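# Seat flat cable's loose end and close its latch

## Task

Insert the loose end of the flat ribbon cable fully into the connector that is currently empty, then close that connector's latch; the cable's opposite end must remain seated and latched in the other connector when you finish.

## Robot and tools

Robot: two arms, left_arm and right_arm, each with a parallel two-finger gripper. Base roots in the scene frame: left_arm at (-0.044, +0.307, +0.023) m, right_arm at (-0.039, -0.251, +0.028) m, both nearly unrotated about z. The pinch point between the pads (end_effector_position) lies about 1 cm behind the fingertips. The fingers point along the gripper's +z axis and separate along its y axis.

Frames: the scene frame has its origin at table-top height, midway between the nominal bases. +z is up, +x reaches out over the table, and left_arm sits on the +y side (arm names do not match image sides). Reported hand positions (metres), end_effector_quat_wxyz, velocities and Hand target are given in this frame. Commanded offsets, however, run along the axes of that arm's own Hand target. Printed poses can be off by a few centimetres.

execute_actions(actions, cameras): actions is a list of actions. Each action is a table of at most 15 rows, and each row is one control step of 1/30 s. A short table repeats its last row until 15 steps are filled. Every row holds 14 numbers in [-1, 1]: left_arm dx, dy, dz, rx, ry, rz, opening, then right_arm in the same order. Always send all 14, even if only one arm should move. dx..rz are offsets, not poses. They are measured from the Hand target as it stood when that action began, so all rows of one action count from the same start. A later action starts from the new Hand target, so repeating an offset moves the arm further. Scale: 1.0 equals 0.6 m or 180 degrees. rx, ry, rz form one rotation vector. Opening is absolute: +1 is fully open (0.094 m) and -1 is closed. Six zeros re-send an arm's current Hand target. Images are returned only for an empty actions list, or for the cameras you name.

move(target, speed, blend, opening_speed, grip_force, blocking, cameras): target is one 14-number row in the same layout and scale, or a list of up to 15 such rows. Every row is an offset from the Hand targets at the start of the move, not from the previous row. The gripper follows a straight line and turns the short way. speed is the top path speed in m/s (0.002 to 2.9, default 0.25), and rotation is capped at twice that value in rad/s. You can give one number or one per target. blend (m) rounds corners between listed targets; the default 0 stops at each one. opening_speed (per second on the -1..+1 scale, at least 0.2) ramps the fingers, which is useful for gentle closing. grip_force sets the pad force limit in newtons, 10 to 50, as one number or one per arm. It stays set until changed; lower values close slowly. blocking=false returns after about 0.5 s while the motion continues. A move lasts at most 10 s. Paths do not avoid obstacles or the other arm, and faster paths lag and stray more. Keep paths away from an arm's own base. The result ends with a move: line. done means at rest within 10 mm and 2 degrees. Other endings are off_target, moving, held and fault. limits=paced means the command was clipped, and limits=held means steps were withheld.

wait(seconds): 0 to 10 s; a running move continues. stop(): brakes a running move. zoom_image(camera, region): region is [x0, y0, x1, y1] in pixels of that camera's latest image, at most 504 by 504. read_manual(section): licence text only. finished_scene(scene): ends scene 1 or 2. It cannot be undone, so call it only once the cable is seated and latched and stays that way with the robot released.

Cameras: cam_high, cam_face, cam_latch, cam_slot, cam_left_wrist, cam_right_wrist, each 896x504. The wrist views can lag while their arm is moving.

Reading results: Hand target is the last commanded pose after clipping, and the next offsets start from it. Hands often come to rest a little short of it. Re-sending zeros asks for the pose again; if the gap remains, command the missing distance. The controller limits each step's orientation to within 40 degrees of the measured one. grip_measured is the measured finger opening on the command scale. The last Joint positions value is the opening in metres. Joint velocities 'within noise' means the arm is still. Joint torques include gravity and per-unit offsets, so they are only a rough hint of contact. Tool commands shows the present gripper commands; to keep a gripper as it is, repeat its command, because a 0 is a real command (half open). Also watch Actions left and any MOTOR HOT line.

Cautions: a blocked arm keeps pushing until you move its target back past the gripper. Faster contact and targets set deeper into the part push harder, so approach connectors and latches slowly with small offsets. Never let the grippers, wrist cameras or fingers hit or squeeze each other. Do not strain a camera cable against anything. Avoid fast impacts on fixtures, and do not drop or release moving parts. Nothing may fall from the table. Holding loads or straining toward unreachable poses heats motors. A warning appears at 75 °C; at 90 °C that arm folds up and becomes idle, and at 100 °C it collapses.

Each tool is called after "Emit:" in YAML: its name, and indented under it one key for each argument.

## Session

Scene 1 is done. Next I'll look at scene 2.

Emit:
execute_actions:
  actions: []

Emit:
zoom_image:
  camera: "cam_slot"
  region: [300, 160, 700, 480]

Emit:
zoom_image:
  camera: "cam_latch"
  region: [280, 320, 560, 440]

Scene clock: 0.00 s.
left_arm: end_effector_position=(+0.2255, +0.1910, +0.4409) grip_measured=+1.000 end_effector_quat_wxyz=(+0.727, +0.152, +0.662, -0.097) | right_arm: end_effector_position=(+0.2401, -0.1383, +0.3887) grip_measured=+1.000 end_effector_quat_wxyz=(+0.572, -0.009, +0.764, +0.298)
Joint positions: left_arm=[-0.463 0.695 0.91 -0.139 -0.136 0.104 0.094] | right_arm=[0.201 0.752 0.939 -0.363 -0.264 0.422 0.094]
Joint velocities: within noise
Joint torques (N m): no reading
Heat: left arm: 28 °C; right arm: 30 °C.
Hand target: left_arm +0.2224, +0.1927, +0.4506; +0.736, +0.149, +0.653, -0.100 | right_arm +0.2381, -0.1387, +0.3952; +0.578, -0.012, +0.759, +0.298
Tool commands: left_gripper/opening=+1.0 right_gripper/opening=+1.0
camera_calibration:
cam_slot: T_world_to_cam=[[-0.724613, 0.68855, 0.0288813, 0.119905], [0.417239, 0.471675, -0.776811, -0.0475106], [-0.548496, -0.550837, -0.629072, 0.340394], [0, 0, 0, 1]] pos_world=[0.293413, 0.127351, 0.173763]
cam_left_wrist: T_world_to_cam=[[-0.348559, -0.930689, -0.111015, 0.304817], [-0.280398, 0.21656, -0.935136, 0.47334], [0.894362, -0.294821, -0.336447, 0.0969265], [0, 0, 0, 1]] pos_world=[0.152283, 0.20976, 0.509087]
cam_right_wrist: T_world_to_cam=[[0.365556, -0.839393, -0.40223, -0.0515183], [-0.682631, 0.0520021, -0.728911, 0.490187], [0.632759, 0.541032, -0.553986, 0.22925], [0, 0, 0, 1]] pos_world=[0.20839, -0.192766, 0.463581]

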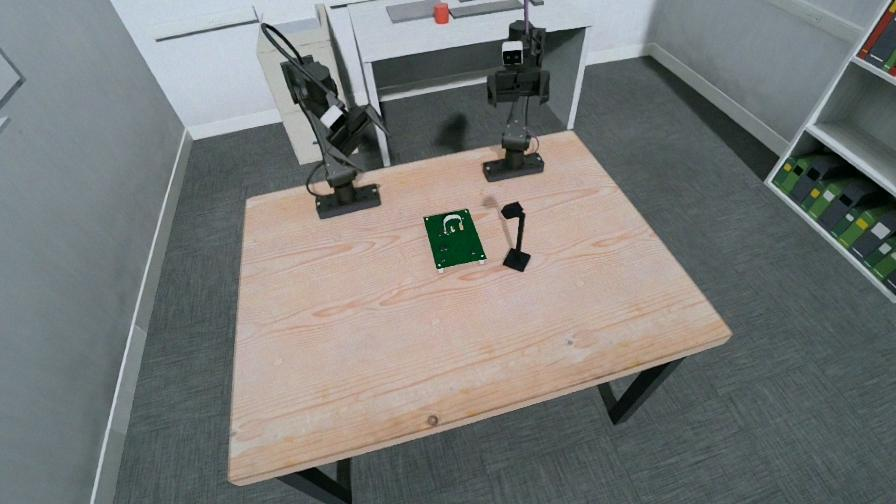

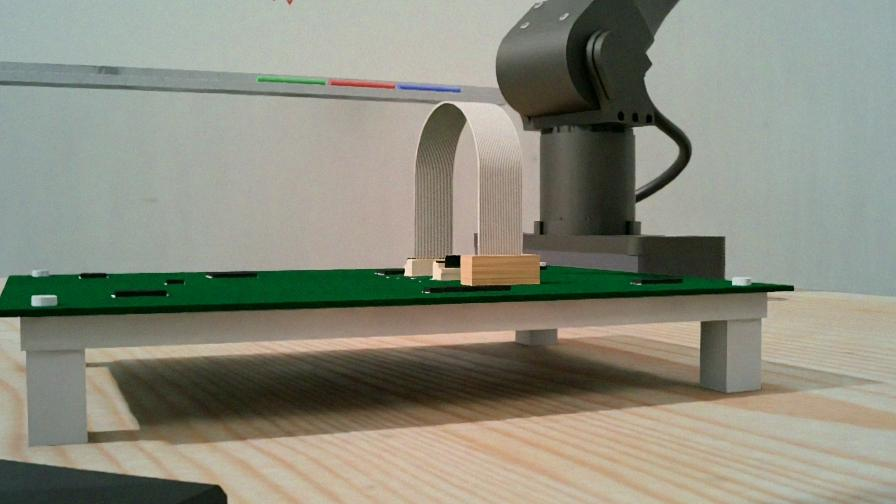

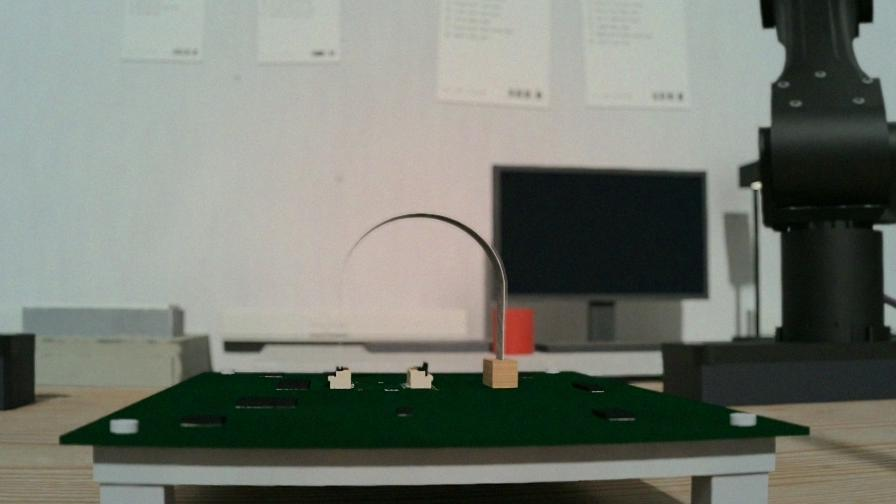

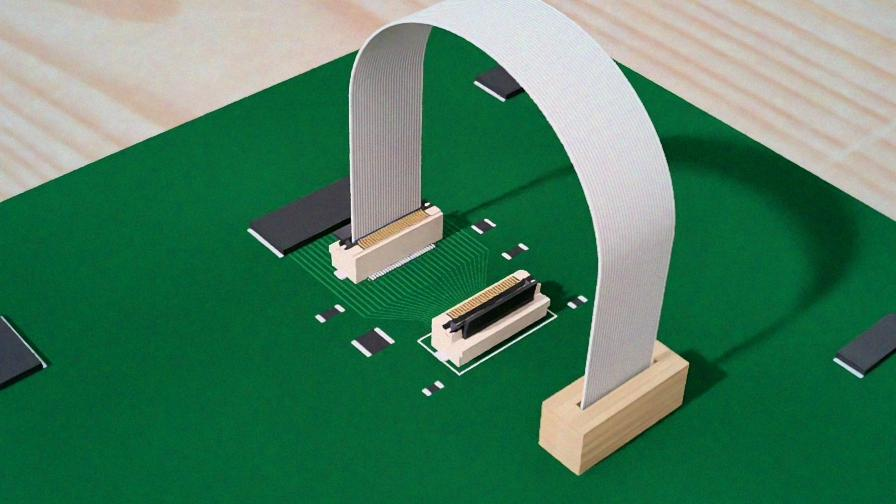

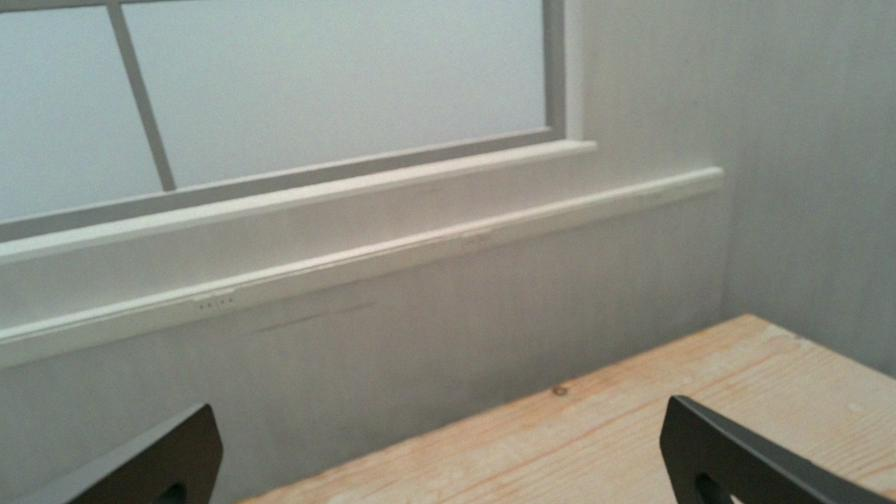

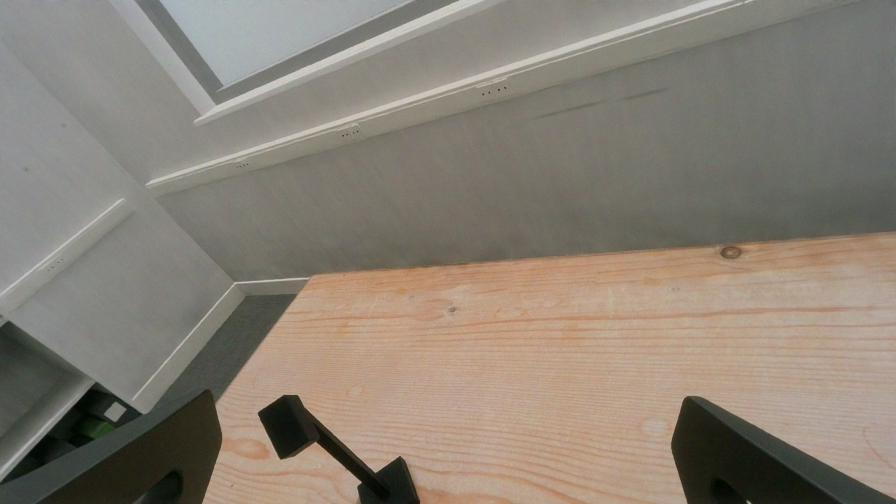

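Scaled by 1.260 from the camera's 896x504 image, which has a finer 1280x720 frame.

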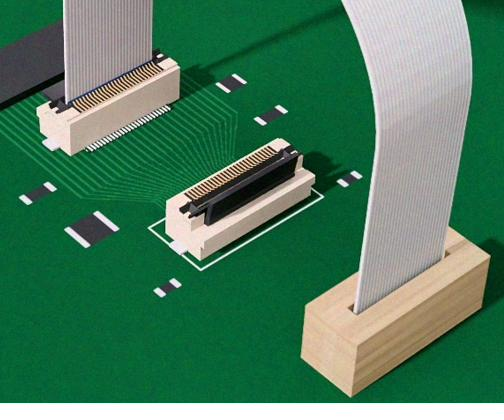

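Scaled by 1.800 from the camera's 896x504 image, which has a finer 1280x720 frame.

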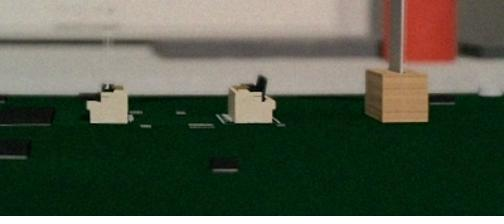

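Emit:
move:
  target:
    - [0,0,0,0,0,0,1,0.3767,0.1092,0.039,0.109,0.017,-0.058,-0.5]
    - [0,0,0,0,0,0,1,0.6413,0.1078,0.1138,0.1820,0.0281,-0.0963,-0.5]
  blend: [0.05,0]
  speed: 0.3
  grip_force: [50,25]
  cameras: ["cam_latch","cam_slot","cam_right_wrist"]

Emit:
zoom_image:
  camera: "cam_right_wrist"
  region: [350, 200, 620, 360]

Emit:
zoom_image:
  camera: "cam_latch"
  region: [390, 290, 570, 400]

Scene clock: 12.50 s.
left_arm: end_effector_position=(+0.2255, +0.1910, +0.4409) grip_measured=+1.000 end_effector_quat_wxyz=(+0.727, +0.152, +0.662, -0.097) | right_arm: end_effector_position=(+0.1458, +0.0678, +0.0697) grip_measured=-0.497 end_effector_quat_wxyz=(+0.550, +0.024, +0.835, -0.016)
Joint positions: left_arm=[-0.463 0.695 0.91 -0.139 -0.136 0.104 0.094] | right_arm=[1.486 2.051 1.074 -0.584 1.165 1.56 0.024]
Joint torques (N m): left_arm=[0.03 0.01 8.85 1.93 0 -0.03] | right_arm=[0.31 -6.23 7.45 0.3 1.02 0.11]
Heat: left arm: 29 °C; right arm: 30 °C.
Hand target: left_arm +0.2224, +0.1927, +0.4506; +0.736, +0.149, +0.653, -0.100 | right_arm +0.1468, +0.0721, +0.0724; +0.563, +0.025, +0.826, -0.017
Off the commanded pose: left_arm 0.010 m, 2 deg | right_arm 0.005 m, 2 deg.
grip_force (N): 50, 25
move: done
camera_calibration:
cam_slot: T_world_to_cam=[[-0.724613, 0.68855, 0.0288813, 0.119905], [0.417239, 0.471675, -0.776811, -0.0475106], [-0.548496, -0.550837, -0.629072, 0.340394], [0, 0, 0, 1]] pos_world=[0.293413, 0.127351, 0.173763]
cam_right_wrist: T_world_to_cam=[[-0.0446999, -0.997987, 0.0449796, 0.0670846], [-0.764076, 0.00514789, -0.645106, 0.191729], [0.643576, -0.0632039, -0.762768, 0.0546825], [0, 0, 0, 1]] pos_world=[0.114302, 0.0694187, 0.162378]
Images, in order (width x height): cam_latch 896x504, cam_slot 896x504, cam_right_wrist 896x504.

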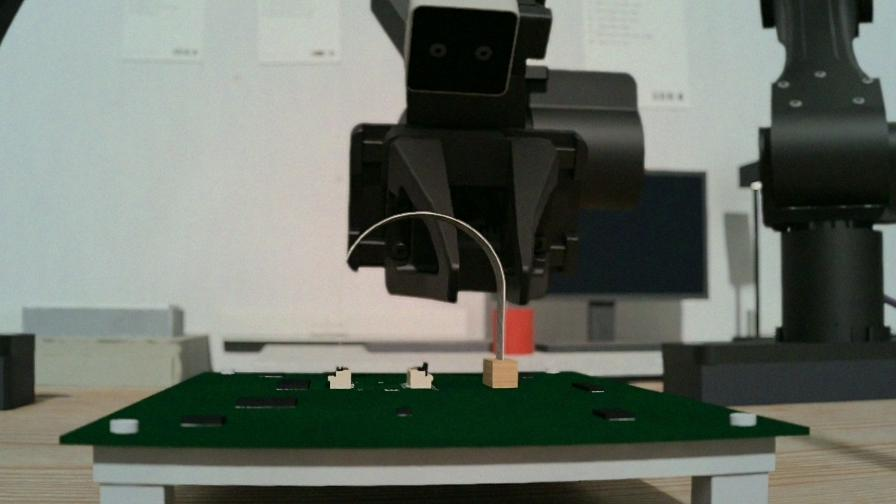

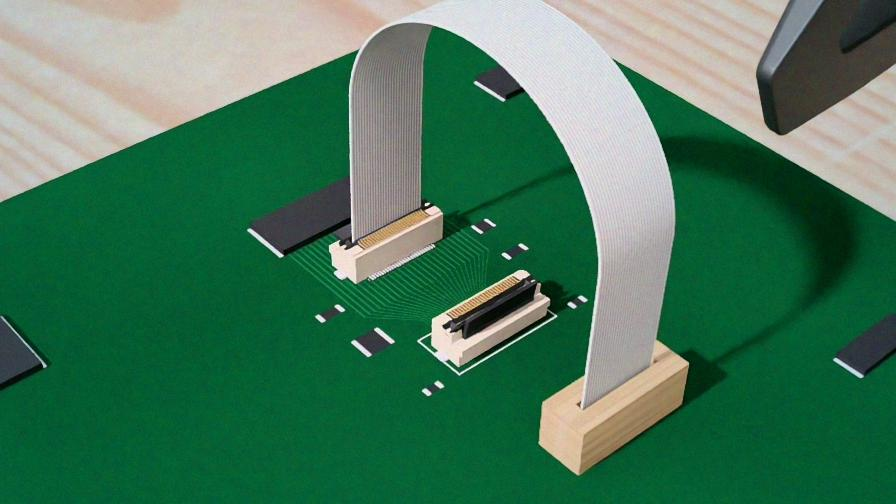

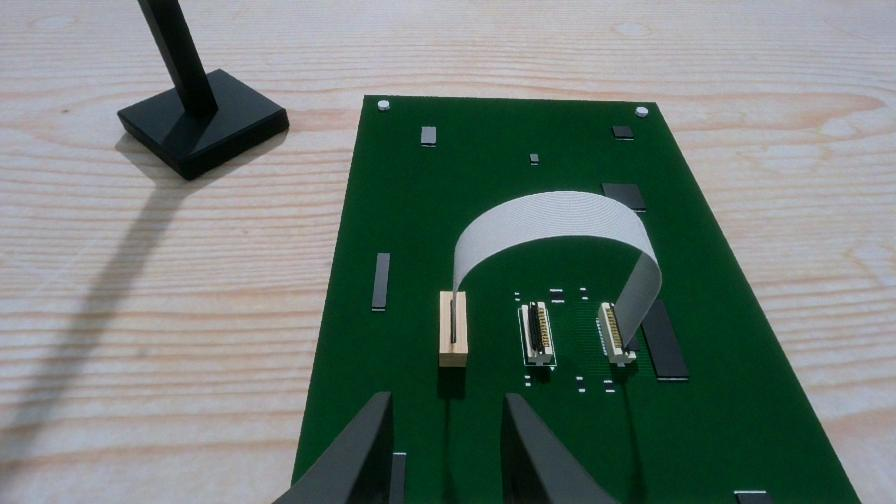

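Scaled by 1.867 from the camera's 896x504 image, which has a finer 1280x720 frame.

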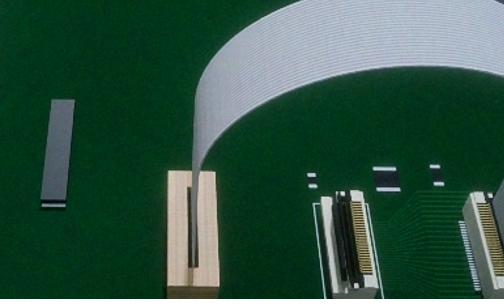

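Scaled by 2.800 from the camera's 896x504 image, which has a finer 1280x720 frame.

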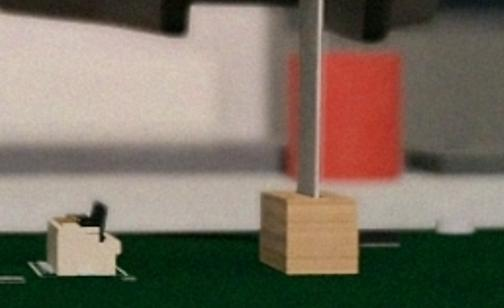

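Emit:
move:
  target: [0,0,0,0,0,0,1,-0.0167,-0.0137,0.0827,-0.0021,0,-0.0008,-0.5]
  speed: 0.1
  cameras: ["cam_latch","cam_face"]

Emit:
zoom_image:
  camera: "cam_latch"
  region: [390, 290, 570, 400]

Scene clock: 17.53 s.
left_arm: end_effector_position=(+0.2255, +0.1910, +0.4409) grip_measured=+1.000 end_effector_quat_wxyz=(+0.727, +0.152, +0.662, -0.097) | right_arm: end_effector_position=(+0.1940, +0.0624, +0.0538) grip_measured=-0.497 end_effector_quat_wxyz=(+0.555, +0.015, +0.831, -0.021)
Joint positions: left_arm=[-0.463 0.695 0.91 -0.139 -0.136 0.104 0.094] | right_arm=[1.341 2.051 0.947 -0.118 1.151 1.172 0.024]
Joint torques (N m): left_arm=[0.02 -0.05 8.91 1.94 -0.01 -0.02] | right_arm=[-0.46 -9.8 4.33 0.91 0.78 -0.06]
Heat: left arm: 29 °C; right arm: 30 °C.
Hand target: left_arm +0.2224, +0.1927, +0.4506; +0.736, +0.149, +0.653, -0.100 | right_arm +0.1961, +0.0608, +0.0636; +0.563, +0.023, +0.826, -0.015
Off the commanded pose: left_arm 0.010 m, 2 deg | right_arm 0.010 m, 2 deg.
grip_force (N): 50, 25
move: done
Images, in order (width x height): cam_face 896x504, cam_latch 896x504.

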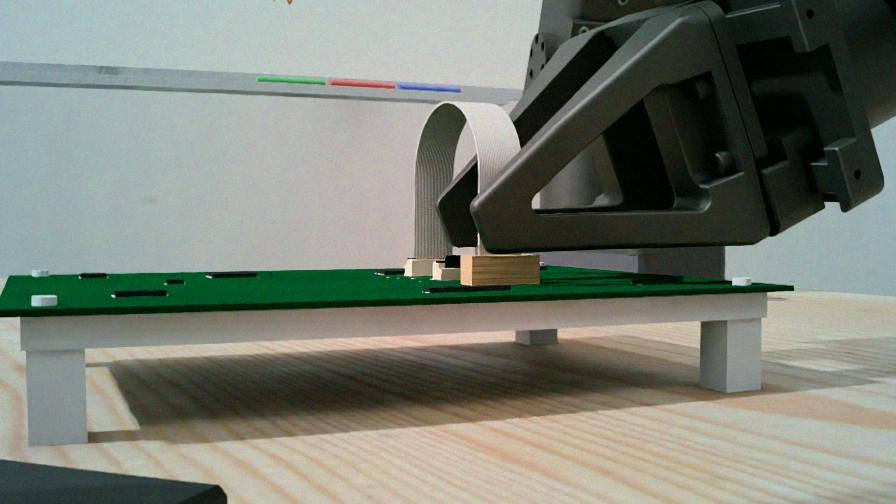

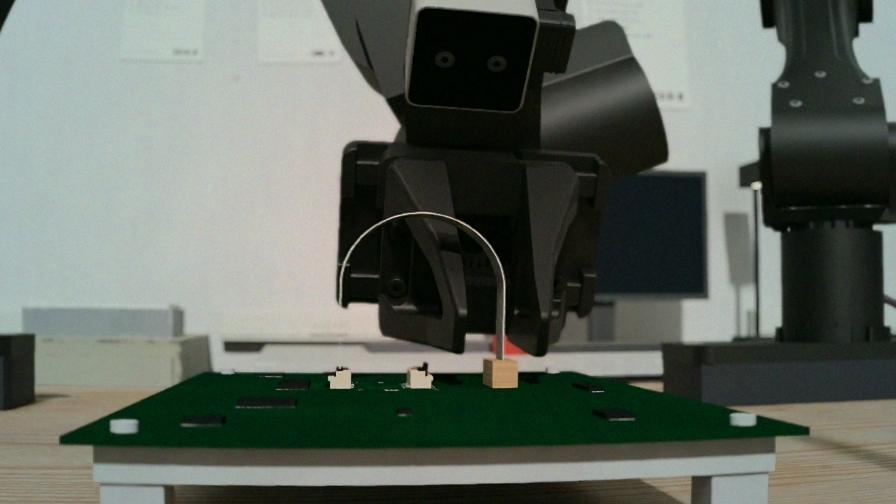

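Scaled by 2.800 from the camera's 896x504 image, which has a finer 1280x720 frame.

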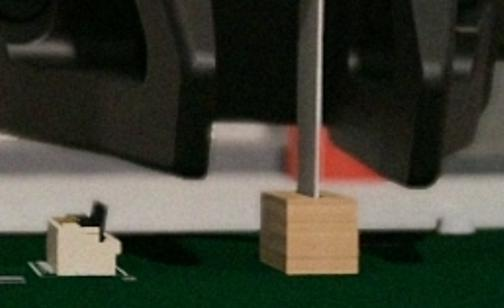

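Emit:
move:
  target: [0,0,0,0,0,0,1,-0.0102,0.0007,-0.004,-0.0024,0.0004,0.006,-0.5]
  speed: 0.06
  cameras: ["cam_latch"]

Emit:
zoom_image:
  camera: "cam_latch"
  region: [390, 290, 570, 400]

Scene clock: 21.33 s.
left_arm: end_effector_position=(+0.2255, +0.1910, +0.4409) grip_measured=+1.000 end_effector_quat_wxyz=(+0.727, +0.152, +0.662, -0.097) | right_arm: end_effector_position=(+0.1938, +0.0631, +0.0585) grip_measured=-0.497 end_effector_quat_wxyz=(+0.555, +0.018, +0.832, -0.015)
Joint positions: left_arm=[-0.463 0.695 0.91 -0.139 -0.136 0.104 0.094] | right_arm=[1.341 2.033 0.943 -0.118 1.147 1.171 0.024]
Joint torques (N m): left_arm=[0.01 0.01 8.9 1.96 0 -0.02] | right_arm=[-0.53 -10.19 4.34 0.91 0.79 -0.04]
Heat: left arm: 30 °C; right arm: 30 °C.
Hand target: left_arm +0.2224, +0.1927, +0.4506; +0.736, +0.149, +0.653, -0.100 | right_arm +0.1961, +0.0613, +0.0701; +0.562, +0.028, +0.826, -0.007
Off the commanded pose: left_arm 0.010 m, 2 deg | right_arm 0.012 m, 2 deg.
grip_force (N): 50, 25
move: off_target (right_arm)
Images, in order (width x height): cam_latch 896x504.

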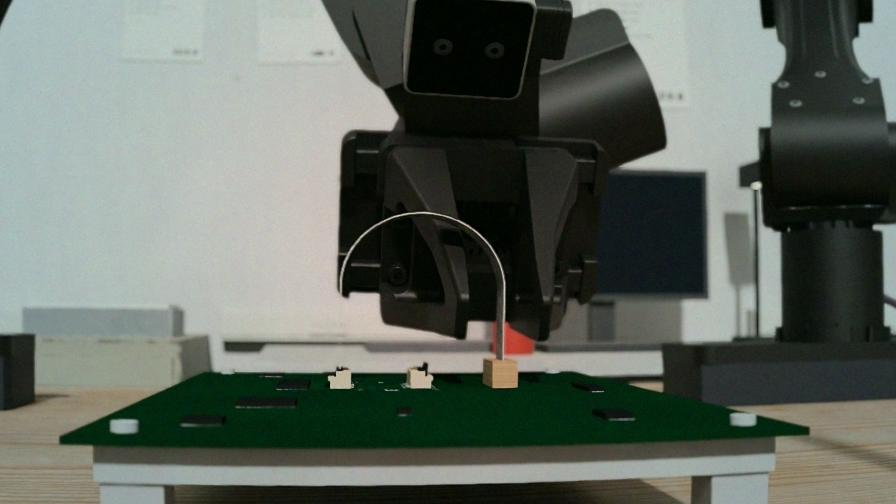

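Scaled by 2.800 from the camera's 896x504 image, which has a finer 1280x720 frame.

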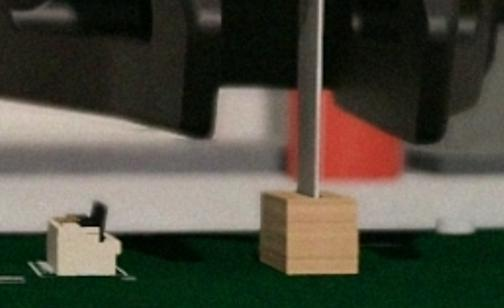

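Emit:
move:
  target: [0,0,0,0,0,0,1,0,-0.0015,0,0,0,0,-1]
  opening_speed: 0.4
  cameras: ["cam_latch","cam_face","cam_slot"]

Emit:
zoom_image:
  camera: "cam_latch"
  region: [440, 270, 560, 400]

Emit:
zoom_image:
  camera: "cam_face"
  region: [440, 180, 560, 300]

Scene clock: 24.67 s.
left_arm: end_effector_position=(+0.2255, +0.1910, +0.4409) grip_measured=+1.000 end_effector_quat_wxyz=(+0.727, +0.152, +0.662, -0.097) | right_arm: end_effector_position=(+0.1938, +0.0633, +0.0584) grip_measured=-0.963 end_effector_quat_wxyz=(+0.554, +0.019, +0.832, -0.014)
Joint positions: left_arm=[-0.463 0.695 0.91 -0.139 -0.136 0.104 0.094] | right_arm=[1.341 2.033 0.943 -0.117 1.146 1.171 0.002]
Joint torques (N m): left_arm=[-0.01 0.02 8.91 1.94 0.01 -0.01] | right_arm=[-0.57 -10.37 4.04 0.91 0.8 -0.04]
Heat: left arm: 30 °C; right arm: 30 °C.
Hand target: left_arm +0.2224, +0.1927, +0.4506; +0.736, +0.149, +0.653, -0.100 | right_arm +0.1960, +0.0604, +0.0701; +0.562, +0.028, +0.826, -0.007
Off the commanded pose: left_arm 0.010 m, 2 deg | right_arm 0.012 m, 2 deg.
grip_force (N): 50, 25
move: off_target (right_arm)
camera_calibration:
cam_slot: T_world_to_cam=[[-0.724613, 0.68855, 0.0288813, 0.119905], [0.417239, 0.471675, -0.776811, -0.0475106], [-0.548496, -0.550837, -0.629072, 0.340394], [0, 0, 0, 1]] pos_world=[0.293413, 0.127351, 0.173763]
Images, in order (width x height): cam_face 896x504, cam_latch 896x504, cam_slot 896x504.

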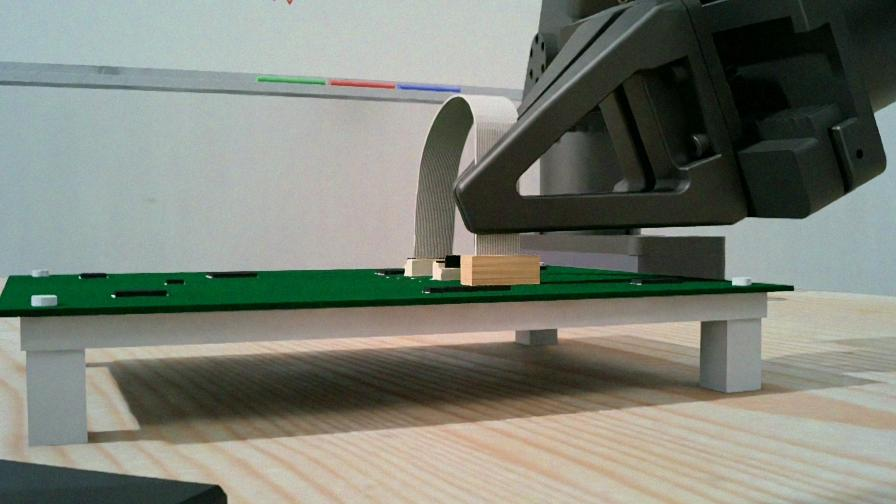

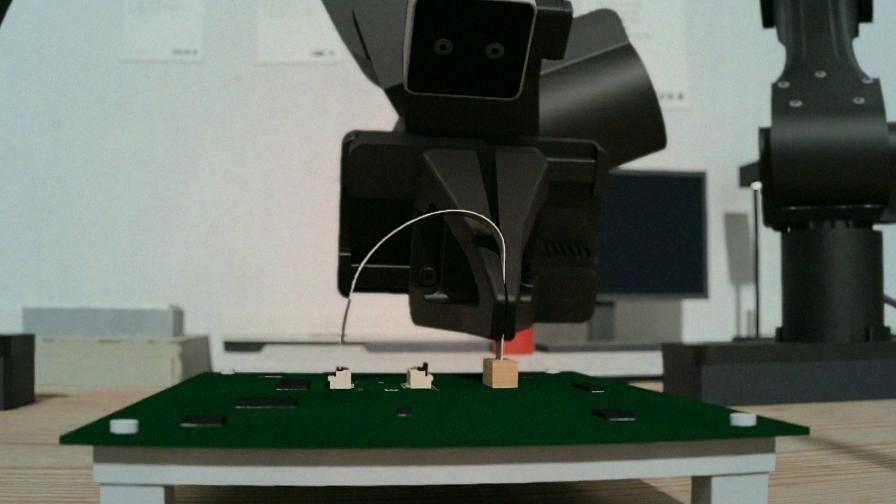

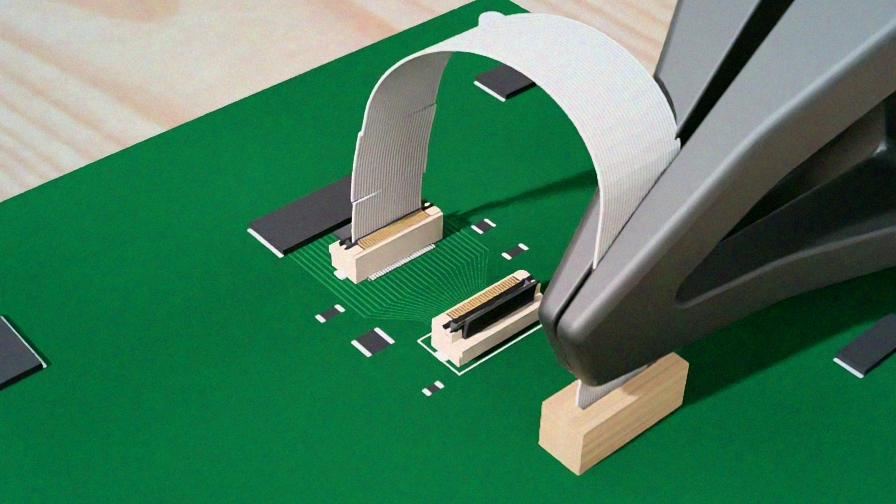

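Scaled by 3.877 from the camera's 896x504 image, which has a finer 1280x720 frame.

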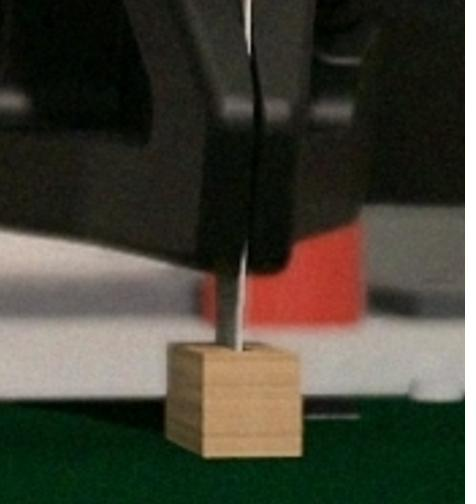

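Scaled by 4.200 from the camera's 896x504 image, which has a finer 1280x720 frame.

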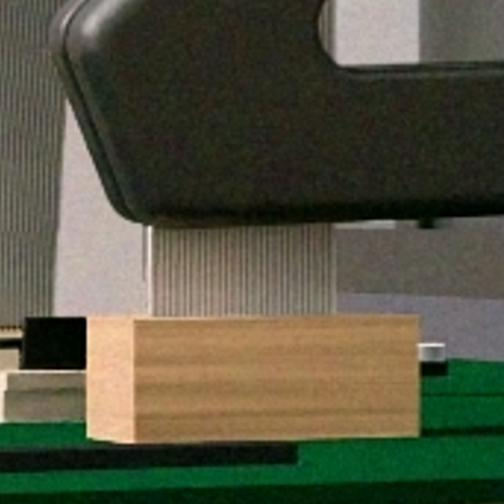

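Emit:
move:
  target:
    - [0,0,0,0,0,0,1,-0.0155,0.0003,-0.0061,0,0,0,-1]
    - [0,0,0,0,0,0,1,-0.0515,-0.03,-0.0294,0.002,0,-0.006,-1]
    - [0,0,0,0,0,0,1,0.0099,-0.0442,-0.0066,0.0036,-0.0001,-0.0108,-1]
  blend: [0.004,0.01,0]
  speed: 0.06
  cameras: ["cam_latch","cam_face","cam_slot"]

Emit:
zoom_image:
  camera: "cam_latch"
  region: [380, 290, 480, 400]

Emit:
zoom_image:
  camera: "cam_slot"
  region: [410, 200, 590, 380]

Emit:
zoom_image:
  camera: "cam_face"
  region: [400, 170, 520, 290]

Scene clock: 30.87 s.
left_arm: end_effector_position=(+0.2255, +0.1910, +0.4409) grip_measured=+1.000 end_effector_quat_wxyz=(+0.727, +0.152, +0.662, -0.097) | right_arm: end_effector_position=(+0.1885, +0.0390, +0.0684) grip_measured=-0.964 end_effector_quat_wxyz=(+0.554, +0.020, +0.832, -0.010)
Joint positions: left_arm=[-0.463 0.695 0.91 -0.139 -0.136 0.104 0.094] | right_arm=[1.341 1.929 0.834 -0.102 1.144 1.171 0.002]
Joint torques (N m): left_arm=[0.06 0.06 8.88 1.95 -0.01 -0.02] | right_arm=[0.09 -5.65 4.48 0.91 0.91 0.01]
Heat: left arm: 30 °C; right arm: 30 °C.
Hand target: left_arm +0.2224, +0.1927, +0.4506; +0.736, +0.149, +0.653, -0.100 | right_arm +0.1887, +0.0342, +0.0654; +0.562, +0.017, +0.827, -0.021
Off the commanded pose: left_arm 0.010 m, 2 deg | right_arm 0.005 m, 2 deg.
grip_force (N): 50, 25
move: done
camera_calibration:
cam_slot: T_world_to_cam=[[-0.724613, 0.68855, 0.0288813, 0.119905], [0.417239, 0.471675, -0.776811, -0.0475106], [-0.548496, -0.550837, -0.629072, 0.340394], [0, 0, 0, 1]] pos_world=[0.293413, 0.127351, 0.173763]
Images, in order (width x height): cam_face 896x504, cam_latch 896x504, cam_slot 896x504.

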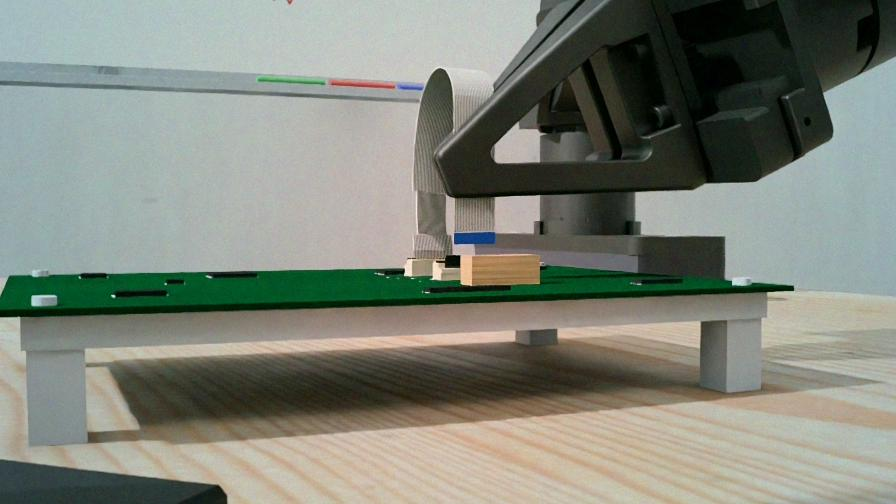

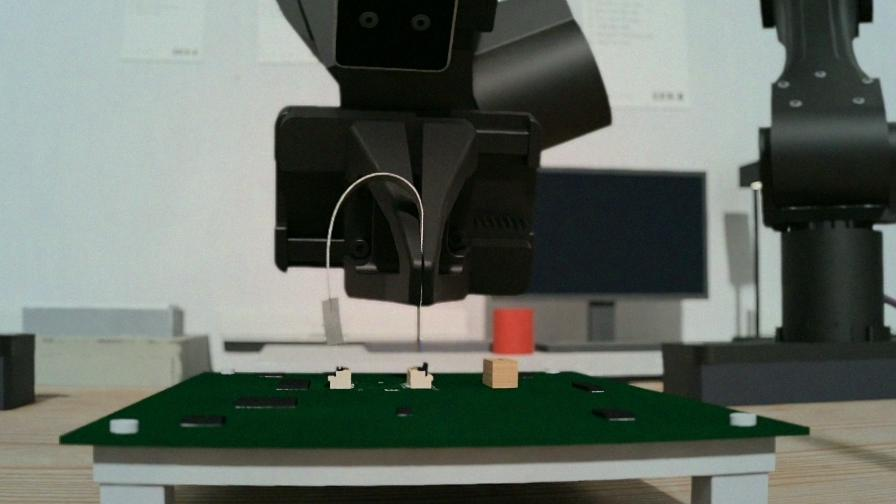

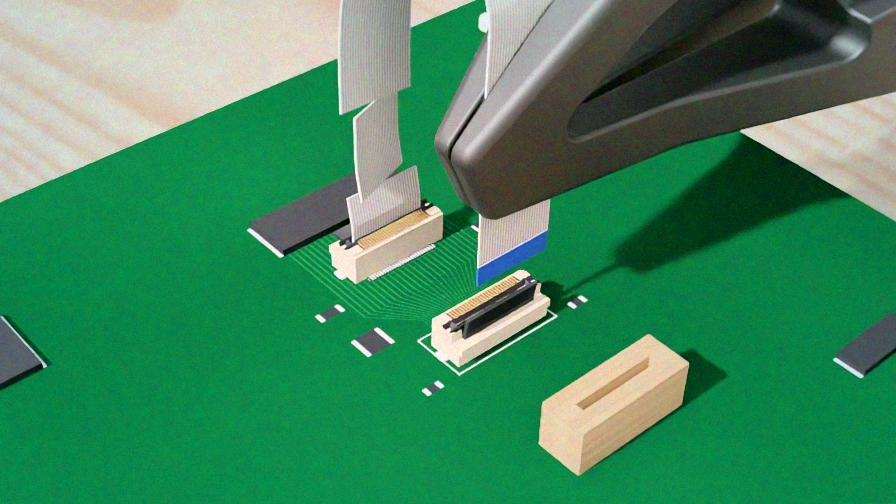

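Scaled by 4.582 from the camera's 896x504 image, which has a finer 1280x720 frame.

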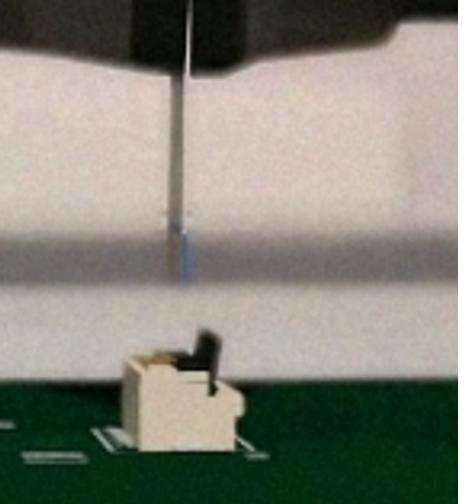

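Scaled by 2.800 from the camera's 896x504 image, which has a finer 1280x720 frame.

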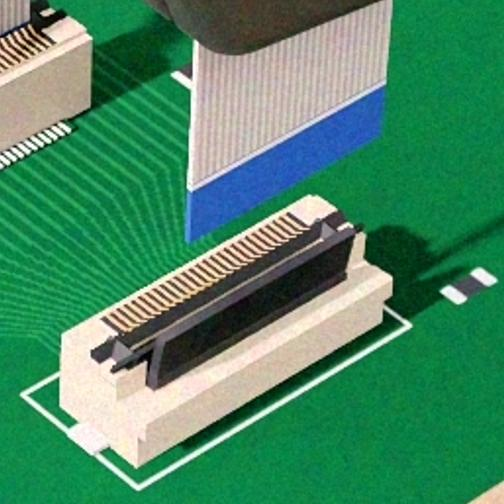

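Scaled by 4.200 from the camera's 896x504 image, which has a finer 1280x720 frame.

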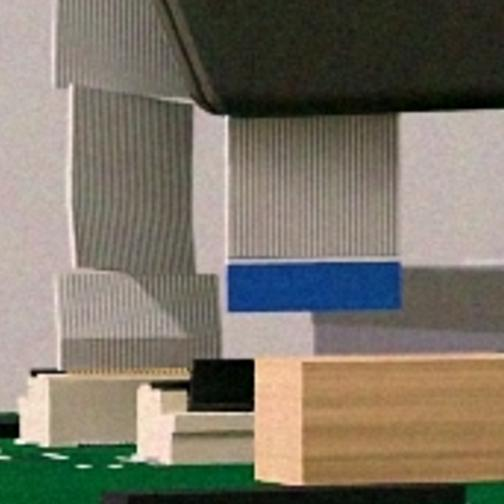

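Emit:
move:
  target: [0,0,0,0,0,0,1,-0.0044,-0.0045,0.0095,0.0046,0.0003,0.0064,-1]
  speed: 0.04
  cameras: ["cam_latch","cam_face","cam_slot"]

Emit:
zoom_image:
  camera: "cam_latch"
  region: [380, 290, 480, 400]

Emit:
zoom_image:
  camera: "cam_slot"
  region: [410, 200, 590, 380]

Emit:
zoom_image:
  camera: "cam_face"
  region: [400, 170, 520, 290]

Scene clock: 37.27 s.
left_arm: end_effector_position=(+0.2255, +0.1910, +0.4409) grip_measured=+1.000 end_effector_quat_wxyz=(+0.727, +0.152, +0.662, -0.097) | right_arm: end_effector_position=(+0.1921, +0.0372, +0.0688) grip_measured=-0.964 end_effector_quat_wxyz=(+0.555, +0.027, +0.832, -0.011)
Joint positions: left_arm=[-0.463 0.695 0.91 -0.139 -0.136 0.104 0.094] | right_arm=[1.329 1.929 0.834 -0.096 1.144 1.171 0.002]
Joint torques (N m): left_arm=[0.03 0.03 8.91 1.94 0 -0.02] | right_arm=[-0.75 -5.68 4.52 0.94 0.87 0.01]
Heat: left arm: 31 °C; right arm: 30 °C.
Hand target: left_arm +0.2224, +0.1927, +0.4506; +0.736, +0.149, +0.653, -0.100 | right_arm +0.1949, +0.0312, +0.0658; +0.562, +0.030, +0.827, -0.022
Off the commanded pose: left_arm 0.010 m, 2 deg | right_arm 0.007 m, 2 deg.
grip_force (N): 50, 25
move: done
camera_calibration:
cam_slot: T_world_to_cam=[[-0.724613, 0.68855, 0.0288813, 0.119905], [0.417239, 0.471675, -0.776811, -0.0475106], [-0.548496, -0.550837, -0.629072, 0.340394], [0, 0, 0, 1]] pos_world=[0.293413, 0.127351, 0.173763]
Images, in order (width x height): cam_face 896x504, cam_latch 896x504, cam_slot 896x504.

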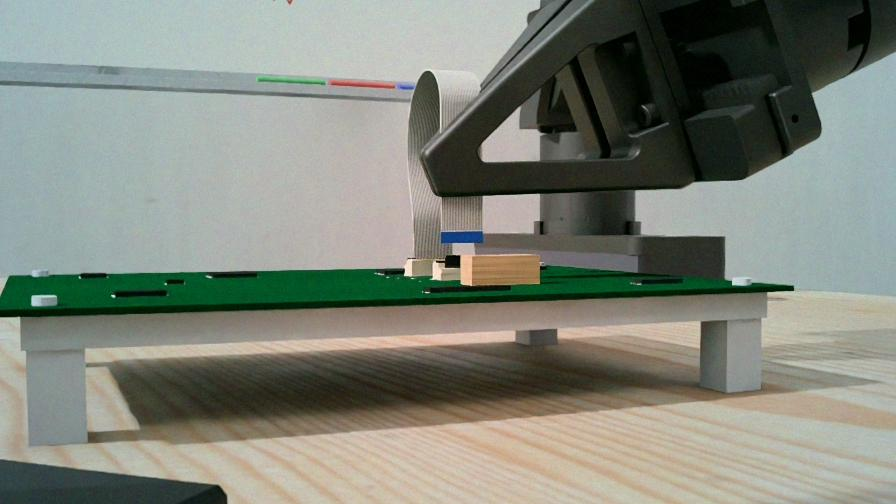

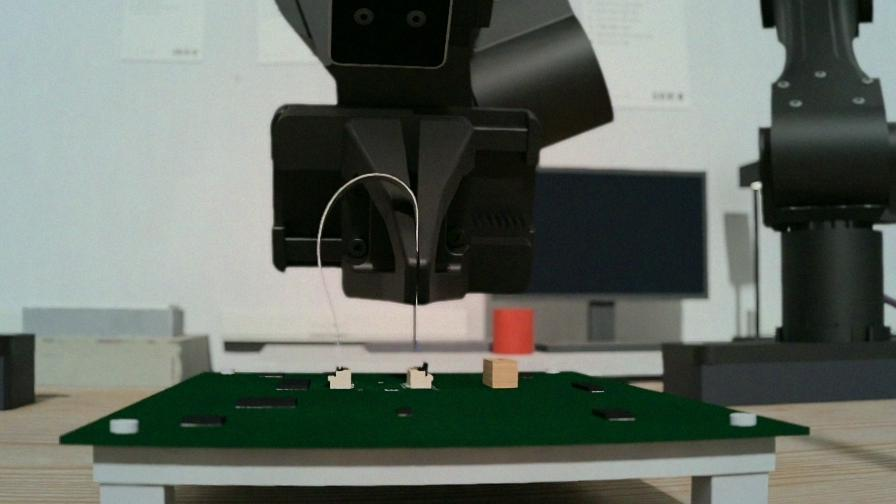

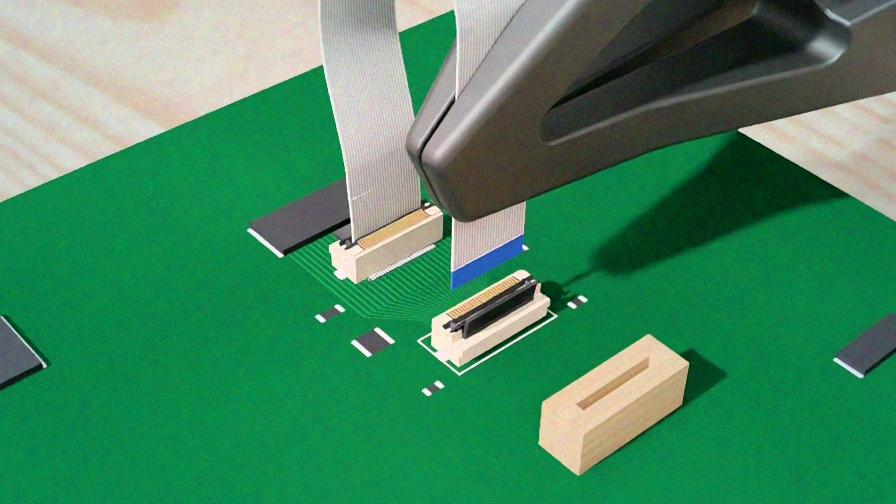

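Scaled by 4.582 from the camera's 896x504 image, which has a finer 1280x720 frame.

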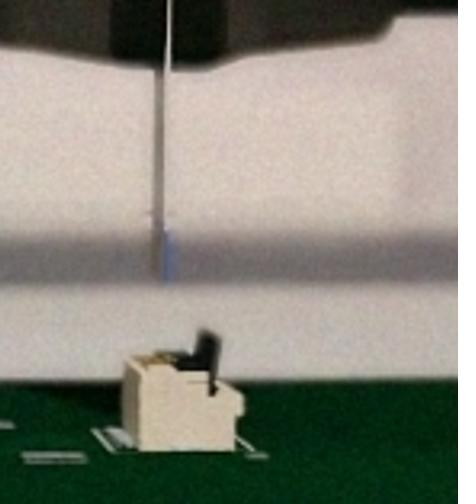

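Scaled by 2.800 from the camera's 896x504 image, which has a finer 1280x720 frame.

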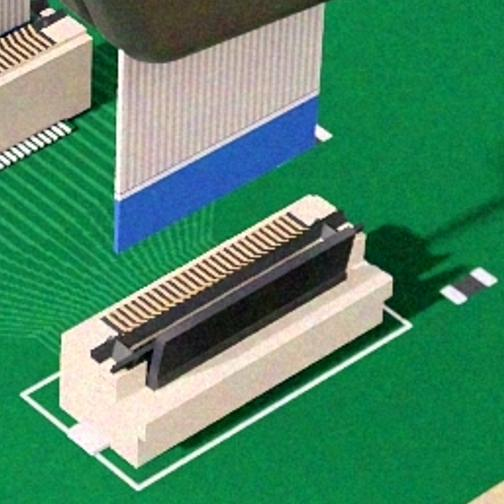

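Scaled by 4.200 from the camera's 896x504 image, which has a finer 1280x720 frame.

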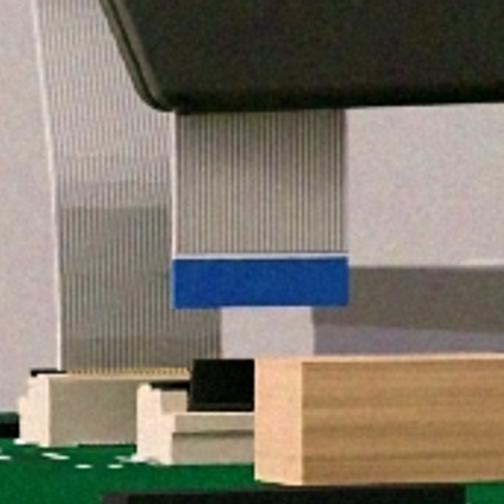

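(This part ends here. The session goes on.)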